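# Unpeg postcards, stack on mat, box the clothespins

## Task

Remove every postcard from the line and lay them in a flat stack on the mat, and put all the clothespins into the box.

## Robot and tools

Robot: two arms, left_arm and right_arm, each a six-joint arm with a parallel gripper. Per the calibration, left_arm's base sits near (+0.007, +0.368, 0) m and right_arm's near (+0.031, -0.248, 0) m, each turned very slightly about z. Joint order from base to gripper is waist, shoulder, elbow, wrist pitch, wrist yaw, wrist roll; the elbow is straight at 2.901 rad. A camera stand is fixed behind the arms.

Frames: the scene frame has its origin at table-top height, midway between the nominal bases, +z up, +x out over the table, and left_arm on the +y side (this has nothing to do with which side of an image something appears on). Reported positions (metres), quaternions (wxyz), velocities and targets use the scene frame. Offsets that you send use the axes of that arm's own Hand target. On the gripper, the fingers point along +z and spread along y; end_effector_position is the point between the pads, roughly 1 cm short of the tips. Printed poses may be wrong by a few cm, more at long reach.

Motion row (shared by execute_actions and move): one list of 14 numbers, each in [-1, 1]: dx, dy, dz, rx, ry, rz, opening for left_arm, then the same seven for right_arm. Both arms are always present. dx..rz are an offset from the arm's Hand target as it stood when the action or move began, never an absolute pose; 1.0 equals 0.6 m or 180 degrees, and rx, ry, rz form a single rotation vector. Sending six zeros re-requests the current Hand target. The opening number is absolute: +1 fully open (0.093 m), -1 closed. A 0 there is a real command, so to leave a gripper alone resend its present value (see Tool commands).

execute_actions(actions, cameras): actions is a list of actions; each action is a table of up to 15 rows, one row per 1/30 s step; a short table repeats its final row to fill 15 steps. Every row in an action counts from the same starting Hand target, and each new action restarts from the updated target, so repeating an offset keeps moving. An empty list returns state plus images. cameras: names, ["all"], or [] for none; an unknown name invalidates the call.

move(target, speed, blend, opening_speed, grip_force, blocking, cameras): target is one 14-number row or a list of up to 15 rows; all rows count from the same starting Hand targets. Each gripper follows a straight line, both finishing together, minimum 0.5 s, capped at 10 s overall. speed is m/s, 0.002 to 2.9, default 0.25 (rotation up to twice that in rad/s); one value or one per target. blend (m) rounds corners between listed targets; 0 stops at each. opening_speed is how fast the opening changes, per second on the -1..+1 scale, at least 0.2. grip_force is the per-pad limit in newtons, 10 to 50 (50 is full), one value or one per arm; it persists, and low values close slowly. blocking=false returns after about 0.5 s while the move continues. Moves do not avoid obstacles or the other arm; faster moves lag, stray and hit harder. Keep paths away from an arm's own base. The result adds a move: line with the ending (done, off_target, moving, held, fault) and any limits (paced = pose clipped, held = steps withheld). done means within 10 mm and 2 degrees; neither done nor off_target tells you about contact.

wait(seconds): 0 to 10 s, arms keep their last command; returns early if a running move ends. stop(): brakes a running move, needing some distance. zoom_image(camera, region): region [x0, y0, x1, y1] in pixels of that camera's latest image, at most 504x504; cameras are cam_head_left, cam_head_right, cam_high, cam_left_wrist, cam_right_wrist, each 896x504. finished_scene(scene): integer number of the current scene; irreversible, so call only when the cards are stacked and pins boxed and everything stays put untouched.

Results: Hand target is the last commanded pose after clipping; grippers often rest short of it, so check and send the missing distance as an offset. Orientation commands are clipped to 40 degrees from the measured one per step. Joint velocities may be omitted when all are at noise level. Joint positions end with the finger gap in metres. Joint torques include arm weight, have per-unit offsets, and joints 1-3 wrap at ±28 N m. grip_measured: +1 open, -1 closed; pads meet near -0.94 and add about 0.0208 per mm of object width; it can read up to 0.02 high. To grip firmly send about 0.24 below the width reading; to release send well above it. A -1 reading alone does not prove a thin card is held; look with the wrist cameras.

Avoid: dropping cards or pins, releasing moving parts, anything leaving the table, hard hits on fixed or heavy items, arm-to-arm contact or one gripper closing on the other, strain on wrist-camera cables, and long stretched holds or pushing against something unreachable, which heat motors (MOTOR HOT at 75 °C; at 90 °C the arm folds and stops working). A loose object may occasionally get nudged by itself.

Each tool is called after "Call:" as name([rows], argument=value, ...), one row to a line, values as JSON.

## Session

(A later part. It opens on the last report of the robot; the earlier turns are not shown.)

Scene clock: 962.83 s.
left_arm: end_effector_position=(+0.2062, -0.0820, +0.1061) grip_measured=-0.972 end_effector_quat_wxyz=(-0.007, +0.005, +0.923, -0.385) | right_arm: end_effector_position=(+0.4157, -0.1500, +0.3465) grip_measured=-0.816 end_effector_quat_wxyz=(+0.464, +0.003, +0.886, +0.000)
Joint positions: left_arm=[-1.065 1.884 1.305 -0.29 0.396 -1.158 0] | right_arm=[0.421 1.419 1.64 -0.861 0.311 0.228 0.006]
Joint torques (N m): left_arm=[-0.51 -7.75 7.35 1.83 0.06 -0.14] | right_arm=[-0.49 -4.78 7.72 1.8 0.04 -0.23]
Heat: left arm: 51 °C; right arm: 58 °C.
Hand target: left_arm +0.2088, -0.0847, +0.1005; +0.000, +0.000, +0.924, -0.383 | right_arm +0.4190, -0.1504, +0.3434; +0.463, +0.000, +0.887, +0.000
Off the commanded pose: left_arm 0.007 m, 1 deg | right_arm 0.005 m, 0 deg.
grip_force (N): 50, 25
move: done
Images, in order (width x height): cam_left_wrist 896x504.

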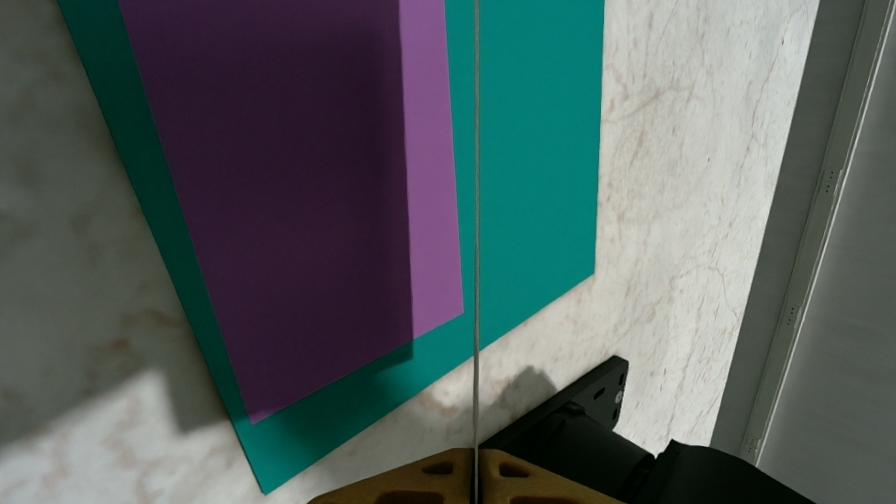

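Call:
move(target=[0.0183,0.033,0.045,0,0,0,-1,0,0,0,0,0,0,-1], speed=0.06, cameras=["cam_left_wrist"])

Call:
move(target=[0,0.02,0.022,0,0,0,-1,0,0,0,0,0,0,-1], speed=0.05, cameras=["cam_left_wrist","cam_head_left"])

Scene clock: 981.23 s.
left_arm: end_effector_position=(+0.1961, -0.0884, +0.0763) grip_measured=-0.972 end_effector_quat_wxyz=(-0.006, +0.006, +0.922, -0.387) | right_arm: end_effector_position=(+0.4157, -0.1500, +0.3465) grip_measured=-0.816 end_effector_quat_wxyz=(+0.464, +0.003, +0.886, +0.000)
Joint positions: left_arm=[-1.096 1.925 1.228 -0.154 0.376 -1.183 0] | right_arm=[0.421 1.419 1.64 -0.861 0.311 0.228 0.006]
Joint torques (N m): left_arm=[-0.53 -7.47 6.83 1.86 0.01 -0.12] | right_arm=[-0.55 -4.77 7.73 1.81 0.04 -0.23]
Heat: left arm: 49 °C; right arm: 58 °C.
Hand target: left_arm +0.1978, -0.0898, +0.0675; +0.000, +0.000, +0.924, -0.383 | right_arm +0.4190, -0.1504, +0.3434; +0.463, +0.000, +0.887, +0.000
Off the commanded pose: left_arm 0.009 m, 1 deg | right_arm 0.005 m, 0 deg.
grip_force (N): 50, 25
move: done
Images, in order (width x height): cam_left_wrist 896x504.

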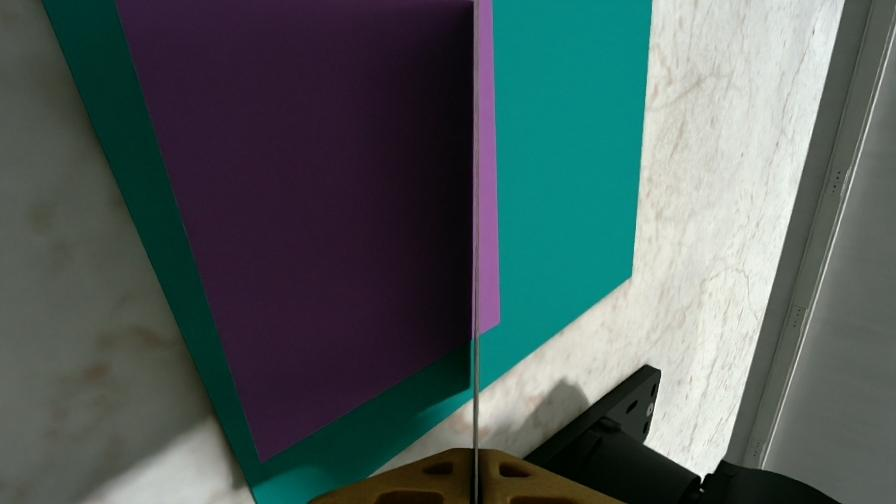

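Scene clock: 982.17 s.
left_arm: end_effector_position=(+0.2002, -0.0956, +0.0707) grip_measured=-0.972 end_effector_quat_wxyz=(+0.004, +0.009, +0.914, -0.406) | right_arm: end_effector_position=(+0.4157, -0.1500, +0.3465) grip_measured=-0.816 end_effector_quat_wxyz=(+0.464, +0.003, +0.886, +0.000)
Joint positions: left_arm=[-1.096 1.949 1.204 -0.06 0.376 -1.185 0] | right_arm=[0.421 1.419 1.64 -0.861 0.311 0.228 0.006]
Joint torques (N m): left_arm=[-0.61 -6.86 6.11 1.64 0.01 -0.11] | right_arm=[-0.51 -4.72 7.75 1.8 0.04 -0.24]
Heat: left arm: 49 °C; right arm: 58 °C.
Hand target: left_arm +0.1978, -0.0907, +0.0497; +0.000, +0.000, +0.924, -0.383 | right_arm +0.4190, -0.1504, +0.3434; +0.463, +0.000, +0.887, +0.000
Off the commanded pose: left_arm 0.022 m, 3 deg | right_arm 0.005 m, 0 deg.
grip_force (N): 50, 25
move: off_target (left_arm)
Images, in order (width x height): cam_head_left 896x504, cam_left_wrist 896x504.

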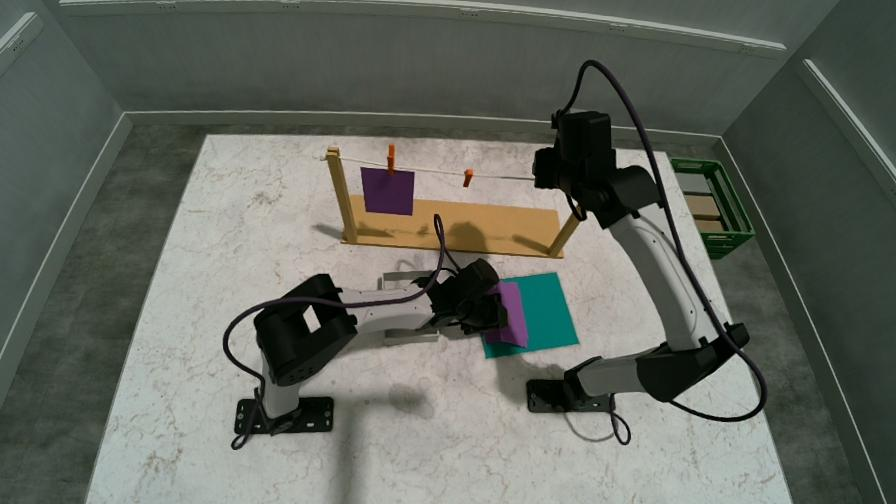

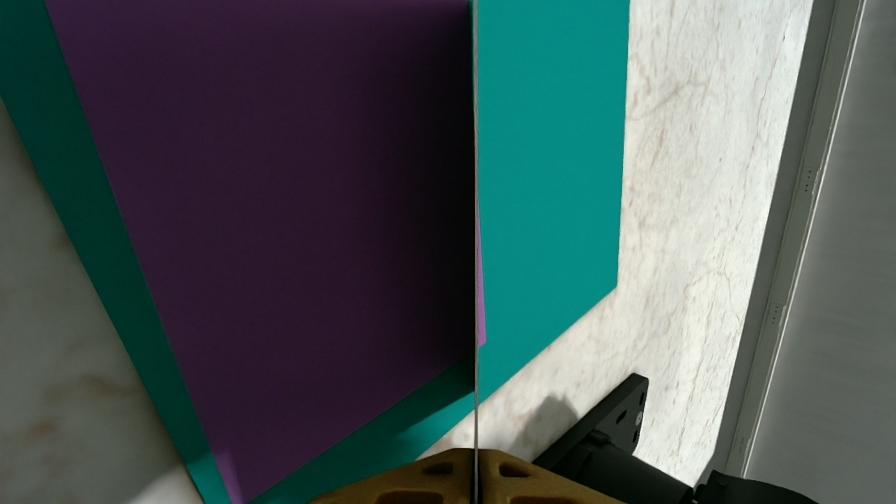

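Call:
move(target=[0,0.02,0.022,0,0,0,-1,0,0,0,0,0,0,-1], speed=0.05, cameras=["cam_left_wrist"])

Scene clock: 985.70 s.
left_arm: end_effector_position=(+0.2029, -0.1035, +0.0656) grip_measured=-0.972 end_effector_quat_wxyz=(+0.013, +0.015, +0.905, -0.425) | right_arm: end_effector_position=(+0.4157, -0.1500, +0.3465) grip_measured=-0.816 end_effector_quat_wxyz=(+0.464, +0.003, +0.886, +0.000)
Joint positions: left_arm=[-1.098 1.976 1.184 0.035 0.379 -1.188 0] | right_arm=[0.421 1.419 1.64 -0.861 0.311 0.228 0.006]
Joint torques (N m): left_arm=[-0.5 -6.28 5.52 1.37 -0.03 -0.08] | right_arm=[-0.53 -4.74 7.76 1.81 0.03 -0.24]
Heat: left arm: 48 °C; right arm: 58 °C.
Hand target: left_arm +0.1978, -0.0916, +0.0319; +0.000, +0.000, +0.924, -0.383 | right_arm +0.4190, -0.1504, +0.3434; +0.463, +0.000, +0.887, +0.000
Off the commanded pose: left_arm 0.036 m, 6 deg | right_arm 0.005 m, 0 deg.
grip_force (N): 50, 25
move: off_target (left_arm)
Images, in order (width x height): cam_left_wrist 896x504.

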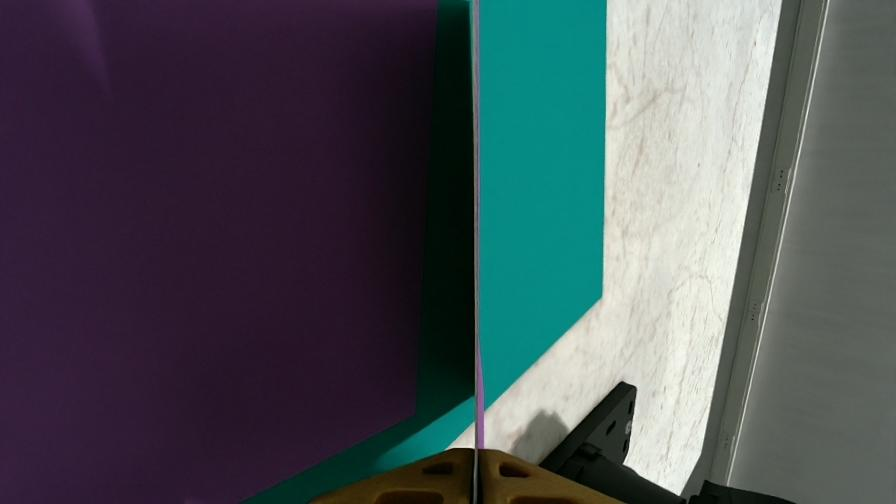

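Call:
move(target=[0,-0.0017,-0.029,0,0,0,-1,0,0,0,0,0,0,-1], speed=0.05, cameras=["cam_left_wrist"])

Scene clock: 989.30 s.
left_arm: end_effector_position=(+0.2031, -0.1002, +0.0637) grip_measured=-0.972 end_effector_quat_wxyz=(+0.013, +0.013, +0.905, -0.425) | right_arm: end_effector_position=(+0.4157, -0.1500, +0.3465) grip_measured=-0.816 end_effector_quat_wxyz=(+0.464, +0.003, +0.886, +0.000)
Joint positions: left_arm=[-1.094 1.971 1.168 0.044 0.382 -1.188 0] | right_arm=[0.421 1.419 1.64 -0.861 0.311 0.228 0.006]
Joint torques (N m): left_arm=[0.35 -10.1 4.96 1.02 0.03 0.02] | right_arm=[-0.55 -4.75 7.73 1.81 0.03 -0.24]
Heat: left arm: 48 °C; right arm: 58 °C.
Hand target: left_arm +0.1979, -0.0799, +0.0449; +0.000, -0.001, +0.924, -0.383 | right_arm +0.4190, -0.1504, +0.3434; +0.463, +0.000, +0.887, +0.000
Off the commanded pose: left_arm 0.028 m, 6 deg | right_arm 0.005 m, 0 deg.
grip_force (N): 50, 25
move: off_target (left_arm)
Images, in order (width x height): cam_left_wrist 896x504.

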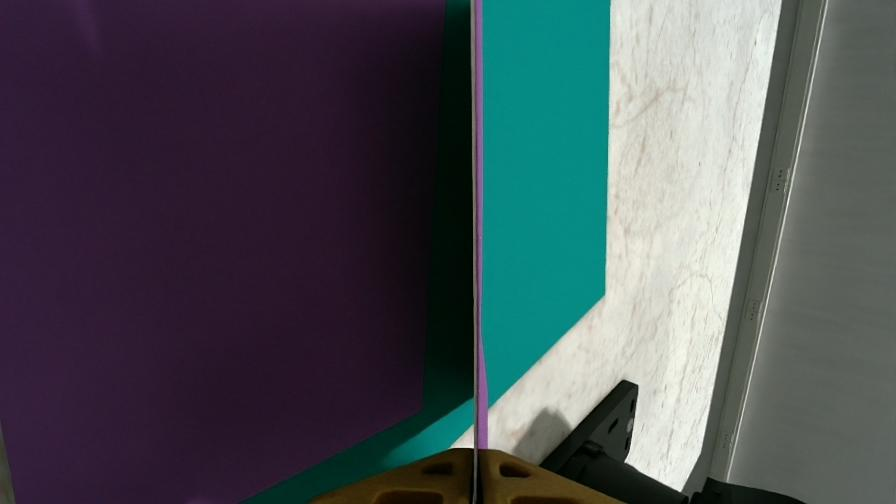

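Call:
move(target=[0,0.016,-0.016,0,0,0,-1,0,0,0,0,0,0,-1], speed=0.05, cameras=["cam_left_wrist"])

Scene clock: 991.20 s.
left_arm: end_effector_position=(+0.2021, -0.0863, +0.0636) grip_measured=-0.972 end_effector_quat_wxyz=(+0.008, +0.008, +0.906, -0.424) | right_arm: end_effector_position=(+0.4157, -0.1500, +0.3465) grip_measured=-0.816 end_effector_quat_wxyz=(+0.464, +0.003, +0.886, +0.000)
Joint positions: left_arm=[-1.076 1.932 1.115 0.05 0.397 -1.186 0] | right_arm=[0.421 1.419 1.64 -0.861 0.311 0.228 0.006]
Joint torques (N m): left_arm=[0.47 -9.65 4.93 1.04 0.03 0.16] | right_arm=[-0.53 -4.78 7.71 1.8 0.04 -0.25]
Heat: left arm: 48 °C; right arm: 58 °C.
Hand target: left_arm +0.1979, -0.0664, +0.0450; +0.000, -0.001, +0.924, -0.383 | right_arm +0.4190, -0.1504, +0.3434; +0.463, +0.000, +0.887, +0.000
Off the commanded pose: left_arm 0.028 m, 5 deg | right_arm 0.005 m, 0 deg.
grip_force (N): 50, 25
move: off_target (left_arm)
Images, in order (width x height): cam_left_wrist 896x504.

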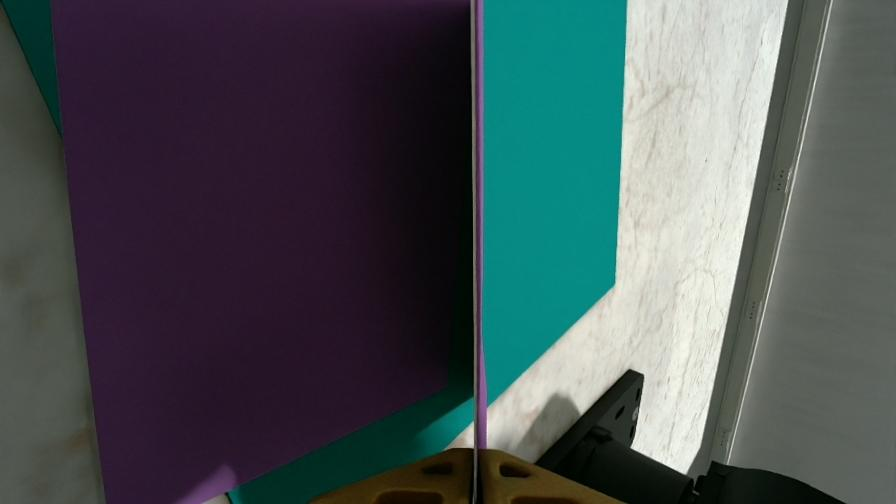

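Call:
move(target=[0,0,0,0,0,0,-0.7,0,0,0,0,0,0,-1], speed=0.05, opening_speed=0.4, cameras=["cam_left_wrist"])

Call:
move(target=[0,0,-0.13,0,0,0,-0.7,0,0,0,0,0,0,-1], speed=0.15, cameras=["cam_left_wrist","cam_head_left"])

Scene clock: 1002.73 s.
left_arm: end_effector_position=(+0.1944, -0.0713, +0.0457) grip_measured=-0.702 end_effector_quat_wxyz=(-0.010, +0.000, +0.920, -0.391) | right_arm: end_effector_position=(+0.4157, -0.1500, +0.3465) grip_measured=-0.816 end_effector_quat_wxyz=(+0.464, +0.003, +0.886, +0.000)
Joint positions: left_arm=[-1.074 1.932 1.094 -0.013 0.397 -1.183 0.011] | right_arm=[0.421 1.419 1.64 -0.861 0.311 0.228 0.006]
Joint torques (N m): left_arm=[0.32 -9.47 6.52 1.53 0.04 0.13] | right_arm=[-0.51 -4.78 7.75 1.81 0.03 -0.24]
Heat: left arm: 47 °C; right arm: 58 °C.
Hand target: left_arm +0.1979, -0.0664, +0.0449; +0.000, +0.000, +0.924, -0.383 | right_arm +0.4190, -0.1504, +0.3434; +0.463, +0.000, +0.887, +0.000
Off the commanded pose: left_arm 0.006 m, 2 deg | right_arm 0.005 m, 0 deg.
grip_force (N): 50, 25
move: done
Images, in order (width x height): cam_left_wrist 896x504.

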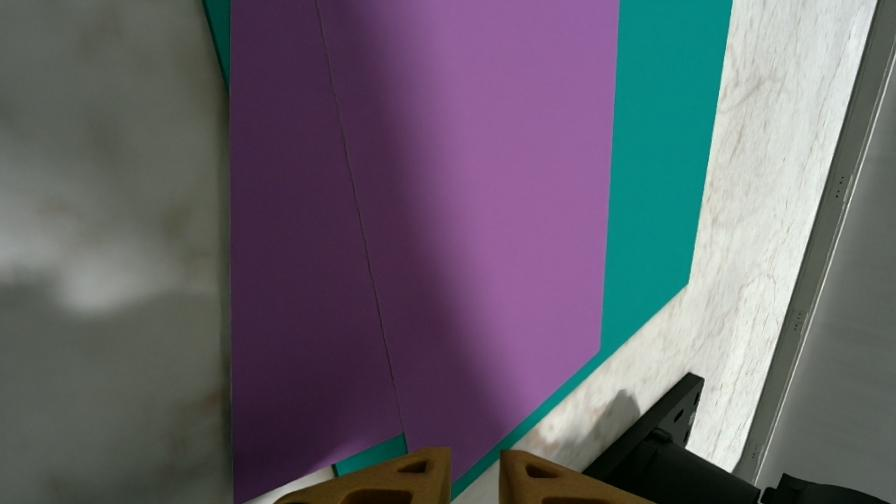

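Scene clock: 1004.03 s.
left_arm: end_effector_position=(+0.2001, -0.0148, +0.0954) grip_measured=-0.702 end_effector_quat_wxyz=(+0.000, -0.007, +0.924, -0.382) | right_arm: end_effector_position=(+0.4157, -0.1500, +0.3465) grip_measured=-0.816 end_effector_quat_wxyz=(+0.464, +0.003, +0.886, +0.000)
Joint positions: left_arm=[-0.984 1.684 1.021 -0.228 0.425 -1.108 0.011] | right_arm=[0.421 1.419 1.64 -0.861 0.311 0.228 0.006]
Joint torques (N m): left_arm=[0.2 -8.83 6.87 1.47 0.36 0.07] | right_arm=[-0.53 -4.75 7.75 1.8 0.03 -0.23]
Heat: left arm: 47 °C; right arm: 58 °C.
Hand target: left_arm +0.1977, -0.0112, +0.1000; +0.000, +0.000, +0.924, -0.383 | right_arm +0.4190, -0.1504, +0.3434; +0.463, +0.000, +0.887, +0.000
Off the commanded pose: left_arm 0.006 m, 1 deg | right_arm 0.005 m, 0 deg.
grip_force (N): 50, 25
move: done
Images, in order (width x height): cam_head_left 896x504, cam_left_wrist 896x504.

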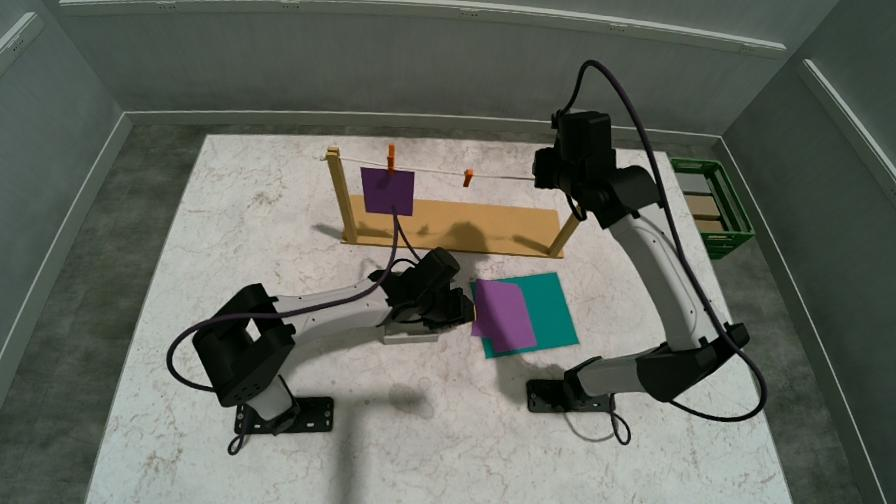

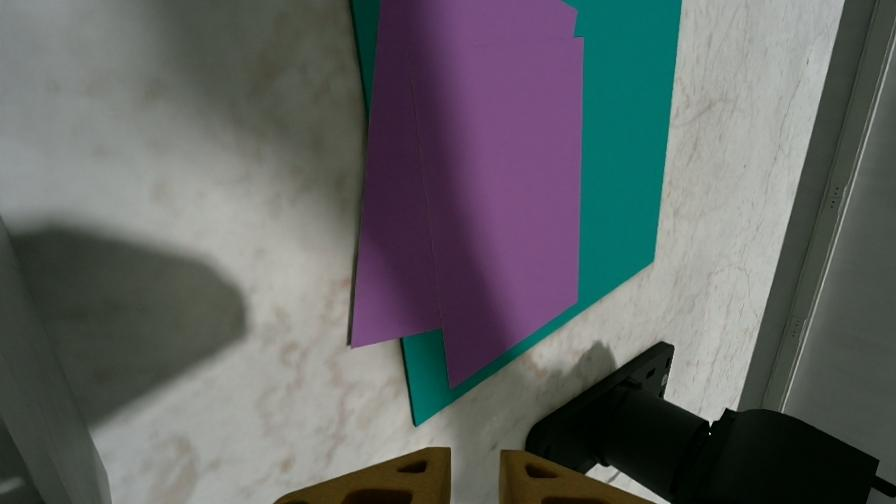

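Call:
move(target=[-0.037,-0.007,0.1013,-0.0654,0.0654,0.497,0.31,0,0,0,0,0,0,-1], speed=0.1, cameras=["cam_left_wrist","cam_head_left"])

Scene clock: 1043.37 s.
left_arm: end_effector_position=(+0.2179, -0.0534, +0.0619) grip_measured=+0.308 end_effector_quat_wxyz=(+0.183, +0.676, +0.687, -0.191) | right_arm: end_effector_position=(+0.4157, -0.1500, +0.3465) grip_measured=-0.816 end_effector_quat_wxyz=(+0.464, +0.003, +0.886, +0.000)
Joint positions: left_arm=[-1.051 1.981 1.408 -0.536 0.282 0.481 0.06] | right_arm=[0.421 1.419 1.64 -0.861 0.311 0.228 0.006]
Joint torques (N m): left_arm=[-0.47 -7.8 9.4 1.19 0.16 0.09] | right_arm=[-0.57 -4.75 7.73 1.8 0.04 -0.25]
Heat: left arm: 48 °C; right arm: 58 °C.
Hand target: left_arm +0.2200, -0.0572, +0.0600; +0.183, +0.683, +0.683, -0.184 | right_arm +0.4190, -0.1504, +0.3434; +0.463, +0.000, +0.887, +0.000
Off the commanded pose: left_arm 0.005 m, 1 deg | right_arm 0.005 m, 0 deg.
grip_force (N): 50, 25
move: done
Images, in order (width x height): cam_head_left 896x504, cam_left_wrist 896x504.

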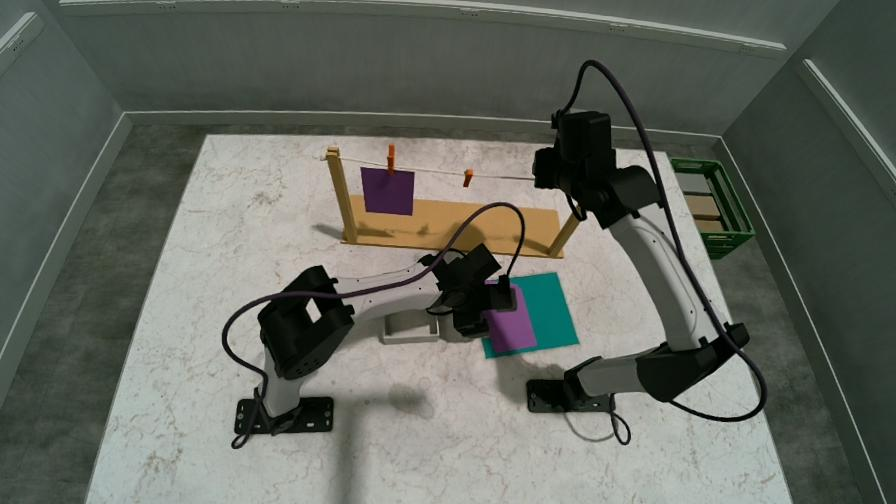

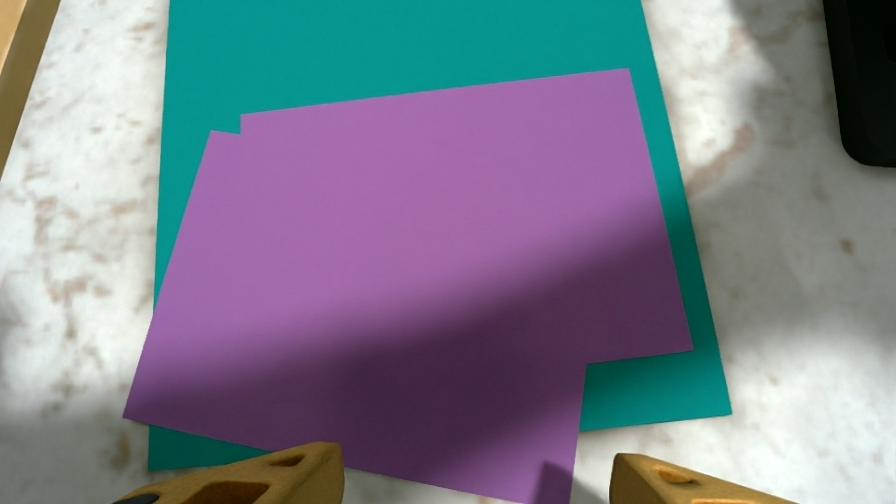

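Call:
move(target=[0.022,0,0.0547,0,0,0,0.31,0,0,0,0,0,0,-1], speed=0.06, cameras=["cam_left_wrist"])

Scene clock: 1054.53 s.
left_arm: end_effector_position=(+0.2186, -0.0590, +0.0316) grip_measured=+0.308 end_effector_quat_wxyz=(+0.178, +0.679, +0.687, -0.189) | right_arm: end_effector_position=(+0.4157, -0.1500, +0.3465) grip_measured=-0.816 end_effector_quat_wxyz=(+0.464, +0.003, +0.886, +0.000)
Joint positions: left_arm=[-1.057 2.049 1.385 -0.457 0.279 0.481 0.06] | right_arm=[0.421 1.419 1.64 -0.861 0.311 0.228 0.006]
Joint torques (N m): left_arm=[-0.54 -8.39 6.78 1.52 0.17 0.02] | right_arm=[-0.51 -4.75 7.75 1.8 0.03 -0.23]
Heat: left arm: 49 °C; right arm: 58 °C.
Hand target: left_arm +0.2201, -0.0622, +0.0250; +0.183, +0.683, +0.683, -0.184 | right_arm +0.4190, -0.1504, +0.3434; +0.463, +0.000, +0.887, +0.000
Off the commanded pose: left_arm 0.008 m, 1 deg | right_arm 0.005 m, 0 deg.
grip_force (N): 50, 25
move: done
Images, in order (width x height): cam_left_wrist 896x504.

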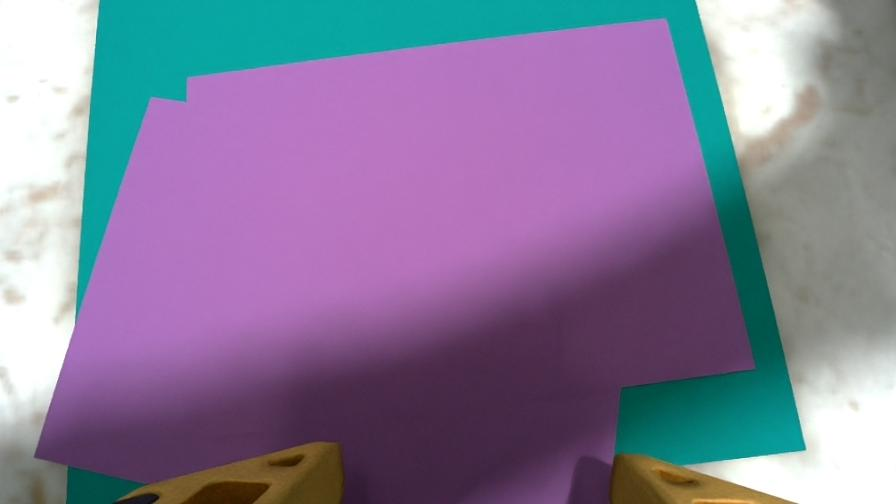

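Call:
move(target=[0,0.02,0,0,0,0,0.05,0,0,0,0,0,0,-1], speed=0.06, cameras=["cam_left_wrist"])

Scene clock: 1057.17 s.
left_arm: end_effector_position=(+0.2262, -0.0564, +0.0253) grip_measured=+0.052 end_effector_quat_wxyz=(+0.175, +0.679, +0.688, -0.185) | right_arm: end_effector_position=(+0.4157, -0.1500, +0.3465) grip_measured=-0.816 end_effector_quat_wxyz=(+0.464, +0.003, +0.886, +0.000)
Joint positions: left_arm=[-1.04 2.069 1.393 -0.456 0.279 0.498 0.048] | right_arm=[0.421 1.419 1.64 -0.861 0.311 0.228 0.006]
Joint torques (N m): left_arm=[0.21 -8.31 9.03 1.31 0.28 0.1] | right_arm=[-0.53 -4.78 7.73 1.81 0.05 -0.24]
Heat: left arm: 49 °C; right arm: 58 °C.
Hand target: left_arm +0.2320, -0.0621, +0.0249; +0.183, +0.683, +0.683, -0.184 | right_arm +0.4190, -0.1504, +0.3434; +0.463, +0.000, +0.887, +0.000
Off the commanded pose: left_arm 0.008 m, 1 deg | right_arm 0.005 m, 0 deg.
grip_force (N): 50, 25
move: done
Images, in order (width x height): cam_left_wrist 896x504.

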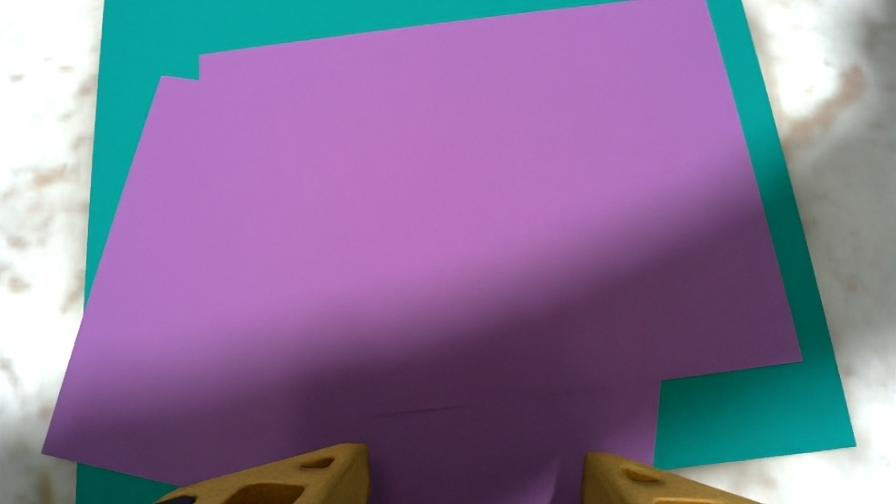

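Call:
move(target=[0.01,0,0.0173,0,0,0,0.05,0,0,0,0,0,0,-1], speed=0.04, cameras=["cam_left_wrist"])

Scene clock: 1060.27 s.
left_arm: end_effector_position=(+0.2279, -0.0590, +0.0201) grip_measured=+0.052 end_effector_quat_wxyz=(+0.178, +0.679, +0.687, -0.185) | right_arm: end_effector_position=(+0.4157, -0.1500, +0.3465) grip_measured=-0.816 end_effector_quat_wxyz=(+0.464, +0.003, +0.886, +0.000)
Joint positions: left_arm=[-1.04 2.085 1.393 -0.434 0.279 0.499 0.048] | right_arm=[0.421 1.419 1.64 -0.861 0.311 0.228 0.006]
Joint torques (N m): left_arm=[0.21 -8.06 7.24 1.5 0.29 0.09] | right_arm=[-0.58 -4.75 7.69 1.81 0.03 -0.24]
Heat: left arm: 48 °C; right arm: 58 °C.
Hand target: left_arm +0.2320, -0.0621, +0.0130; +0.183, +0.683, +0.683, -0.184 | right_arm +0.4190, -0.1504, +0.3434; +0.463, +0.000, +0.887, +0.000
Off the commanded pose: left_arm 0.009 m, 1 deg | right_arm 0.005 m, 0 deg.
grip_force (N): 50, 25
move: done
Images, in order (width x height): cam_left_wrist 896x504.

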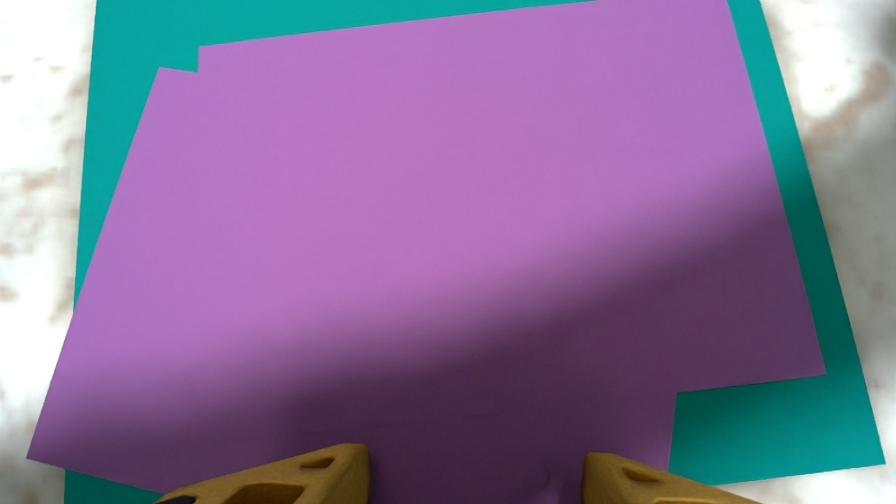

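Call:
move(target=[0.012,0,0.02,0,0,0,0.05,0,0,0,0,0,0,-1], speed=0.04, cameras=["cam_left_wrist"])

Scene clock: 1062.53 s.
left_arm: end_effector_position=(+0.2331, -0.0671, +0.0186) grip_measured=+0.052 end_effector_quat_wxyz=(+0.199, +0.679, +0.681, -0.189) | right_arm: end_effector_position=(+0.4157, -0.1500, +0.3465) grip_measured=-0.816 end_effector_quat_wxyz=(+0.464, +0.003, +0.886, +0.000)
Joint positions: left_arm=[-1.04 2.098 1.386 -0.371 0.279 0.5 0.048] | right_arm=[0.421 1.419 1.64 -0.861 0.311 0.228 0.006]
Joint torques (N m): left_arm=[0.24 -7.31 5.75 1.42 0.28 0.07] | right_arm=[-0.51 -4.74 7.77 1.8 0.04 -0.25]
Heat: left arm: 48 °C; right arm: 58 °C.
Hand target: left_arm +0.2320, -0.0619, -0.0010; +0.183, +0.683, +0.683, -0.184 | right_arm +0.4190, -0.1504, +0.3434; +0.463, +0.000, +0.887, +0.000
Off the commanded pose: left_arm 0.020 m, 2 deg | right_arm 0.005 m, 0 deg.
grip_force (N): 50, 25
move: off_target (left_arm)
Images, in order (width x height): cam_left_wrist 896x504.

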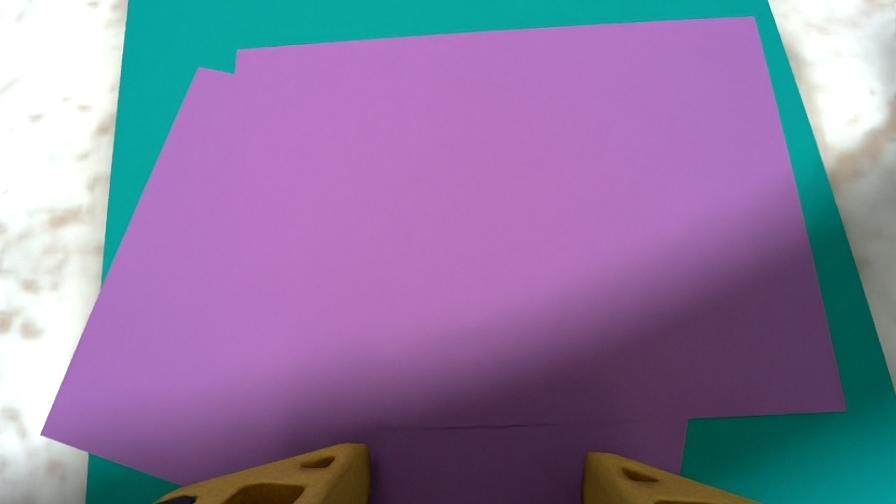

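Call:
move(target=[-0.0505,-0.0333,0.029,-0.025,0,-0.0433,0.05,0,0,0,0,0,0,-1], speed=0.05, cameras=["cam_left_wrist"])

Scene clock: 1067.23 s.
left_arm: end_effector_position=(+0.2153, -0.0989, +0.0186) grip_measured=+0.052 end_effector_quat_wxyz=(+0.215, +0.628, +0.726, -0.181) | right_arm: end_effector_position=(+0.4157, -0.1500, +0.3465) grip_measured=-0.816 end_effector_quat_wxyz=(+0.464, +0.003, +0.886, +0.000)
Joint positions: left_arm=[-1.139 2.13 1.423 -0.316 0.168 0.282 0.048] | right_arm=[0.421 1.419 1.64 -0.861 0.311 0.228 0.006]
Joint torques (N m): left_arm=[-0.73 -7.1 7.72 1.35 0.04 -0.18] | right_arm=[-0.5 -4.78 7.75 1.81 0.04 -0.24]
Heat: left arm: 48 °C; right arm: 58 °C.
Hand target: left_arm +0.2120, -0.0970, -0.0008; +0.197, +0.627, +0.734, -0.169 | right_arm +0.4190, -0.1504, +0.3434; +0.463, +0.000, +0.887, +0.000
Off the commanded pose: left_arm 0.020 m, 3 deg | right_arm 0.005 m, 0 deg.
grip_force (N): 50, 25
move: off_target (left_arm)
Images, in order (width x height): cam_left_wrist 896x504.

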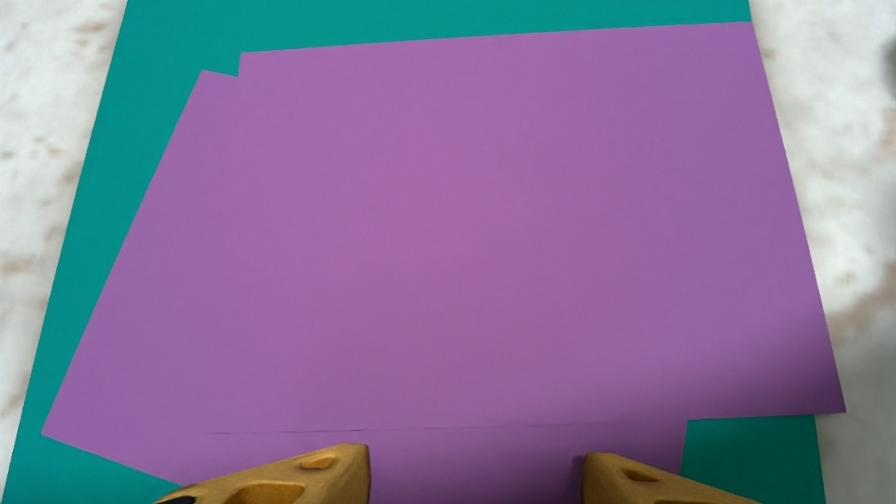

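Call:
move(target=[-0.05,0,-0.12,0,0,0,0.05,0,0,0,0,0,0,-1], speed=0.08, cameras=["cam_left_wrist","cam_head_left","cam_head_right"])

Scene clock: 1079.60 s.
left_arm: end_effector_position=(+0.2066, -0.0827, +0.0547) grip_measured=+0.052 end_effector_quat_wxyz=(+0.176, +0.632, +0.737, -0.165) | right_arm: end_effector_position=(+0.4157, -0.1500, +0.3465) grip_measured=-0.816 end_effector_quat_wxyz=(+0.464, +0.003, +0.886, +0.000)
Joint positions: left_arm=[-1.14 2.064 1.516 -0.564 0.168 0.282 0.048] | right_arm=[0.421 1.419 1.64 -0.861 0.311 0.228 0.006]
Joint torques (N m): left_arm=[-0.13 -12.83 9.1 1.22 0.11 -0.12] | right_arm=[-0.51 -4.77 7.75 1.81 0.03 -0.24]
Heat: left arm: 48 °C; right arm: 58 °C.
Hand target: left_arm +0.2105, -0.0868, +0.0764; +0.197, +0.627, +0.735, -0.169 | right_arm +0.4190, -0.1504, +0.3433; +0.462, +0.000, +0.887, +0.000
Off the commanded pose: left_arm 0.023 m, 3 deg | right_arm 0.005 m, 0 deg.
grip_force (N): 50, 25
move: off_target (left_arm)
Images, in order (width x height): cam_head_left 896x504, cam_head_right 896x504, cam_left_wrist 896x504.

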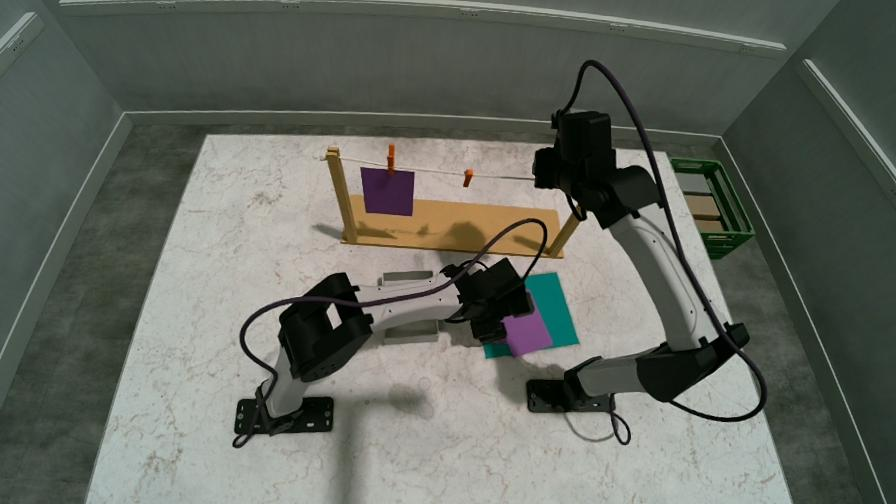

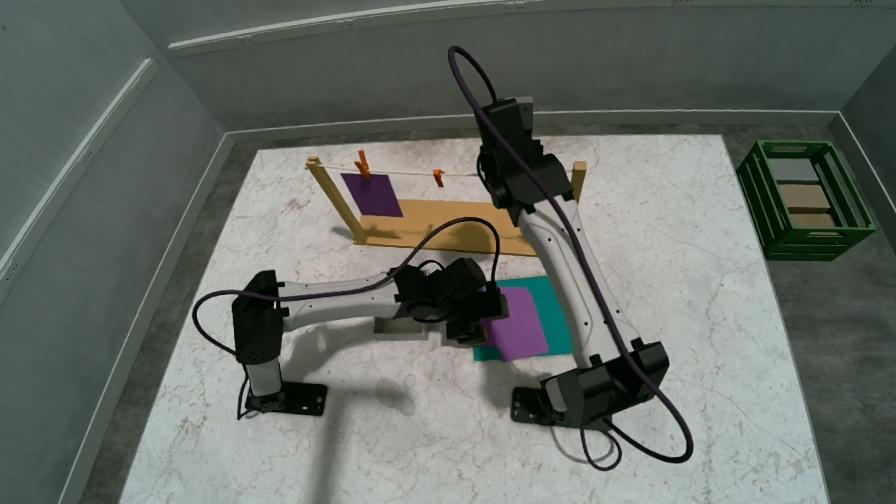

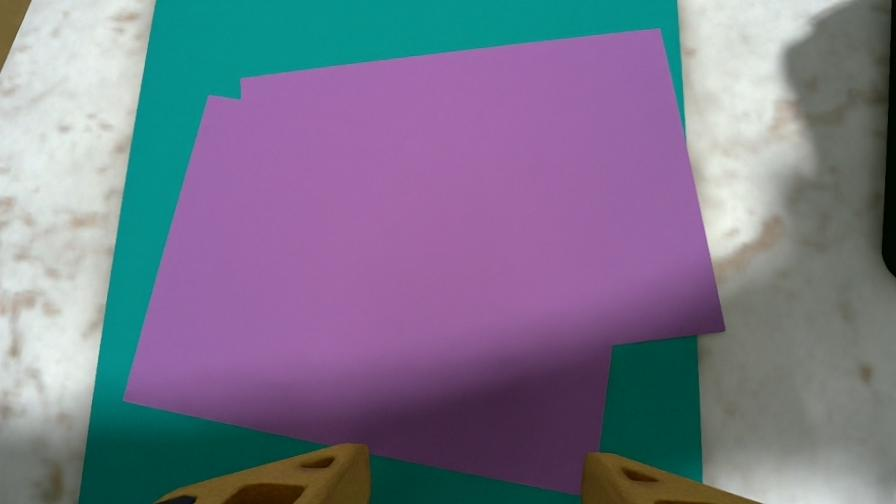

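Call:
move([
  [-0.056,0.0157,-0.295,0,0,0,0.0,0,0,0,0,0,0,-0.3],
  [0.1275,0.1575,-0.6985,-0.3065,-0.1148,-0.3335,0,0,0,-0.1667,0,0,0,-0.3],
], speed=0.2, cameras=["cam_right_wrist","cam_head_left","cam_left_wrist"])

Scene clock: 1104.53 s.
left_arm: end_effector_position=(+0.2588, +0.1970, +0.3978) grip_measured=+0.002 end_effector_quat_wxyz=(+0.459, +0.011, +0.888, -0.006) | right_arm: end_effector_position=(+0.3437, -0.1480, +0.3905) grip_measured=-0.302 end_effector_quat_wxyz=(+0.453, -0.007, +0.891, -0.007)
Joint positions: left_arm=[-1.014 1.407 1.952 -1.425 -0.721 -0.675 0.045] | right_arm=[0.56 1.335 1.819 -1.185 0.416 0.306 0.031]
Joint torques (N m): left_arm=[0.34 -2.56 7.68 1.37 -0.47 -0.26] | right_arm=[0.61 -4.97 8.95 1.48 0.24 -0.02]
Heat: left arm: 52 °C; right arm: 59 °C.
Hand target: left_arm +0.2607, +0.2008, +0.4008; +0.462, +0.000, +0.887, +0.000 | right_arm +0.3370, -0.1503, +0.4006; +0.463, +0.000, +0.887, +0.000
Off the commanded pose: left_arm 0.005 m, 2 deg | right_arm 0.012 m, 2 deg.
grip_force (N): 50, 25
move: off_target (right_arm)
Images, in order (width x height): cam_head_left 896x504, cam_left_wrist 896x504, cam_right_wrist 896x504.

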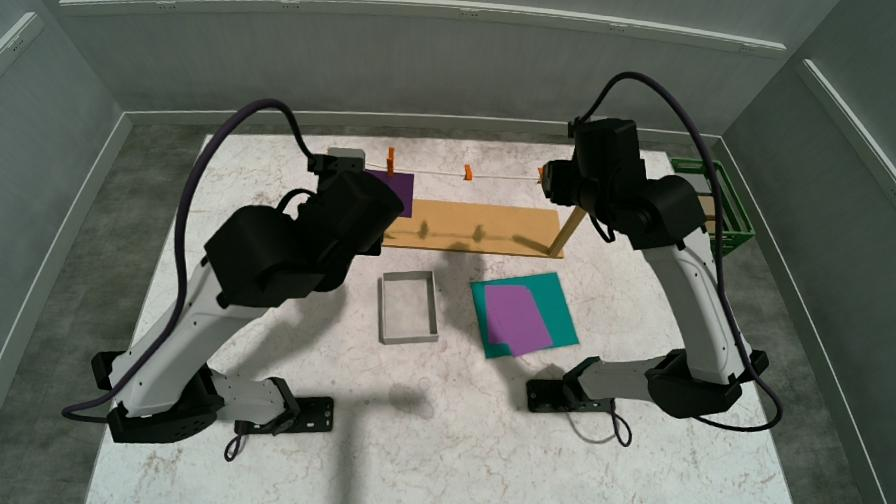

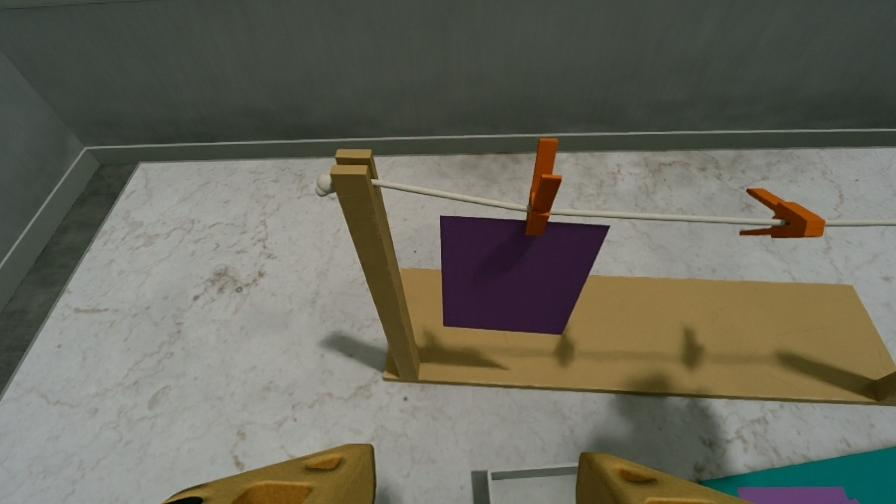

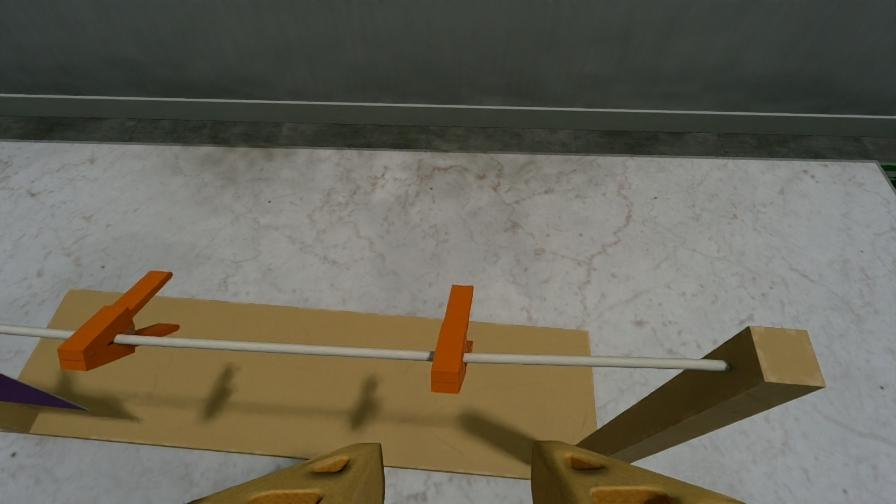

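Call:
zoom_image(camera="cam_left_wrist", region=[660, 150, 896, 290])

Call:
zoom_image(camera="cam_head_left", region=[420, 140, 560, 220])

Scaled by 2.136 from the camera's 896x504 image, which has a finer 1280x720 frame.

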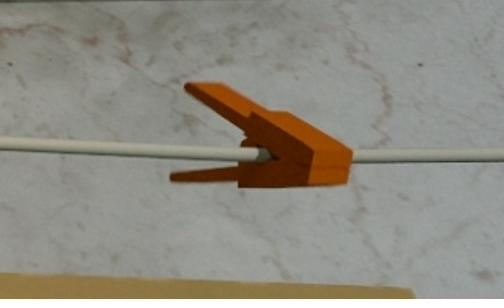

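Scaled by 3.600 from the camera's 896x504 image, which has a finer 1280x720 frame.

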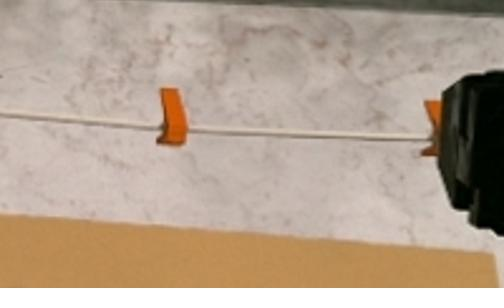

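Call:
move(target=[0,0,0,0,0,0,0,0.2478,0.325,0.148,-0.242,-0.1835,-0.076,0.4], speed=0.2, cameras=["cam_right_wrist","cam_high","cam_left_wrist"])

Scene clock: 1119.50 s.
left_arm: end_effector_position=(+0.2587, +0.1971, +0.3977) grip_measured=+0.002 end_effector_quat_wxyz=(+0.459, +0.011, +0.889, -0.006) | right_arm: end_effector_position=(+0.3273, +0.0410, +0.2351) grip_measured=+0.398 end_effector_quat_wxyz=(+0.659, -0.259, +0.653, +0.269)
Joint positions: left_arm=[-1.014 1.407 1.952 -1.426 -0.721 -0.676 0.045] | right_arm=[0.818 1.346 0.522 0.837 0.01 0.009 0.064]
Joint torques (N m): left_arm=[0.36 -2.56 7.73 1.37 -0.47 -0.22] | right_arm=[0.38 -3.37 7.51 2.06 -0.16 -0.24]
Heat: left arm: 49 °C; right arm: 59 °C.
Hand target: left_arm +0.2607, +0.2008, +0.4007; +0.462, +0.000, +0.887, +0.000 | right_arm +0.3249, +0.0446, +0.2277; +0.653, -0.270, +0.654, +0.270
Off the commanded pose: left_arm 0.005 m, 2 deg | right_arm 0.009 m, 1 deg.
grip_force (N): 50, 25
move: done
Images, in order (width x height): cam_high 896x504, cam_left_wrist 896x504, cam_right_wrist 896x504.

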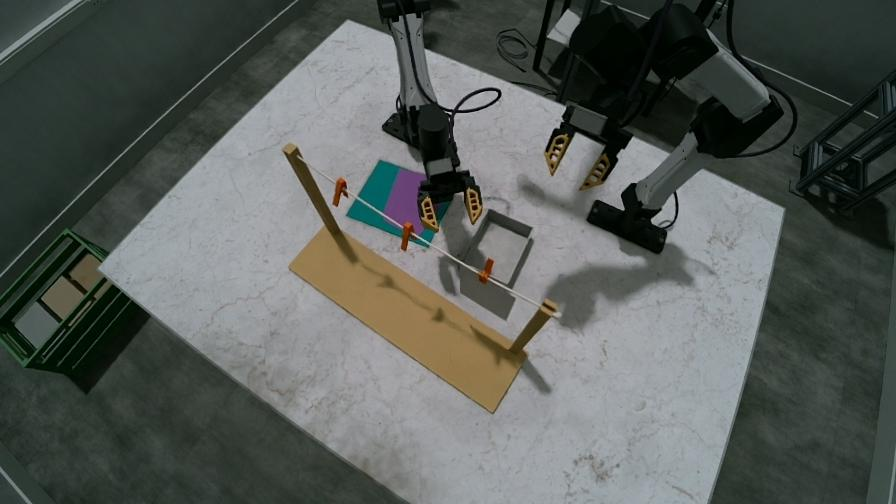

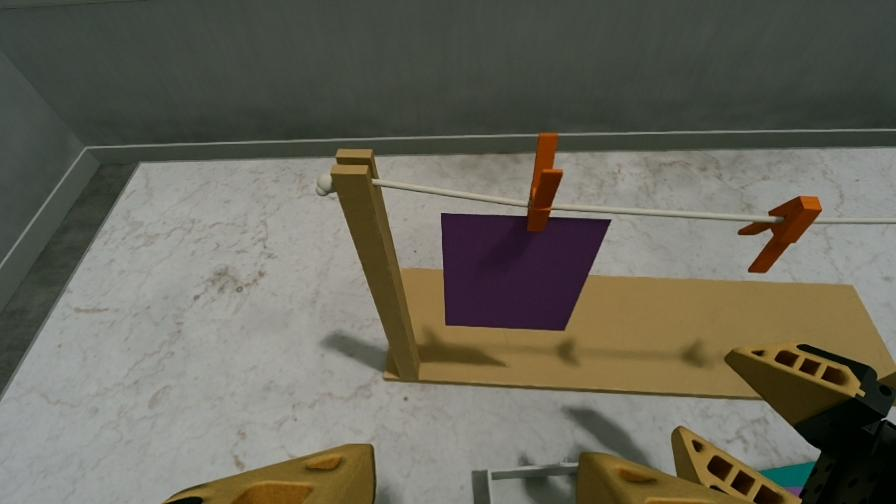

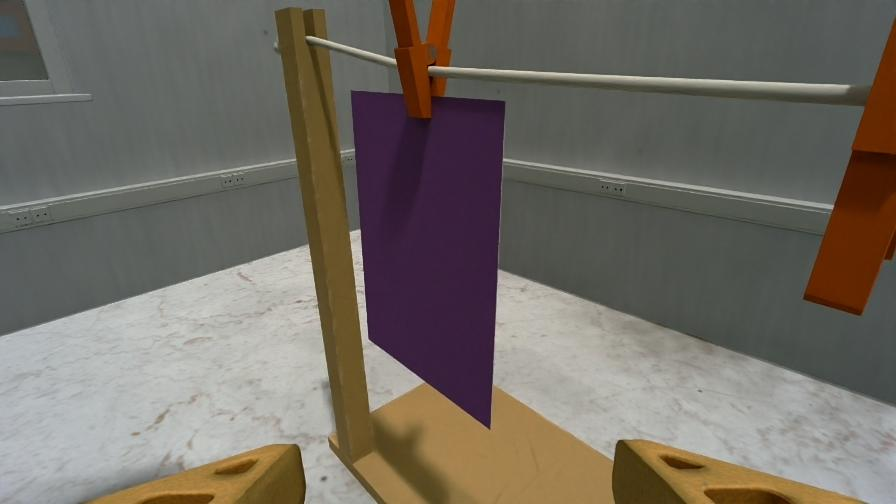

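Call:
move(target=[0,0,0,0,0,0,0,0,0.006,0.14,0,0,0,0.4], speed=0.15, cameras=["cam_right_wrist"])

Scene clock: 1124.93 s.
left_arm: end_effector_position=(+0.2587, +0.1971, +0.3977) grip_measured=+0.002 end_effector_quat_wxyz=(+0.459, +0.011, +0.889, -0.006) | right_arm: end_effector_position=(+0.3804, +0.0997, +0.2259) grip_measured=+0.398 end_effector_quat_wxyz=(+0.651, -0.265, +0.658, +0.270)
Joint positions: left_arm=[-1.014 1.407 1.952 -1.426 -0.721 -0.676 0.045] | right_arm=[0.828 1.673 0.802 0.864 0.01 0.009 0.064]
Joint torques (N m): left_arm=[0.31 -2.54 7.71 1.37 -0.47 -0.23] | right_arm=[0.55 -5.97 10.17 1.98 -0.04 -0.25]
Heat: left arm: 49 °C; right arm: 59 °C.
Hand target: left_arm +0.2607, +0.2008, +0.4007; +0.462, +0.000, +0.887, +0.000 | right_arm +0.3818, +0.1065, +0.2275; +0.653, -0.270, +0.654, +0.270
Off the commanded pose: left_arm 0.005 m, 2 deg | right_arm 0.007 m, 1 deg.
grip_force (N): 50, 25
move: done
Images, in order (width x height): cam_right_wrist 896x504.

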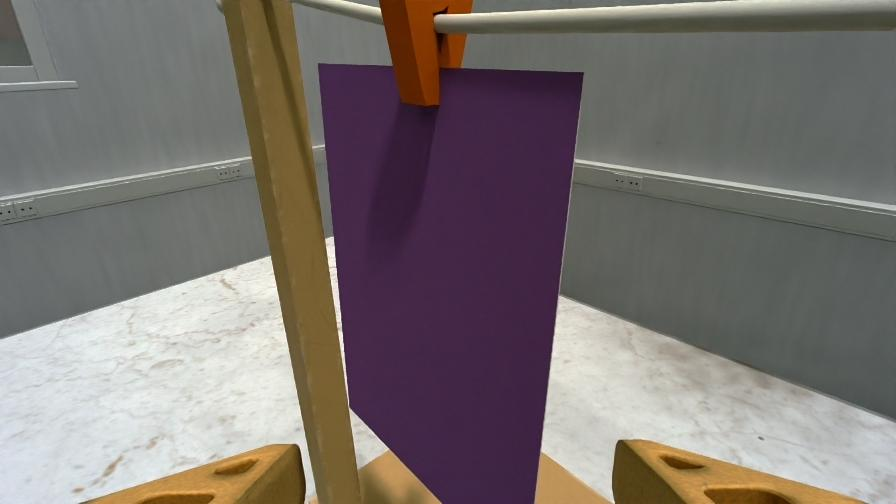

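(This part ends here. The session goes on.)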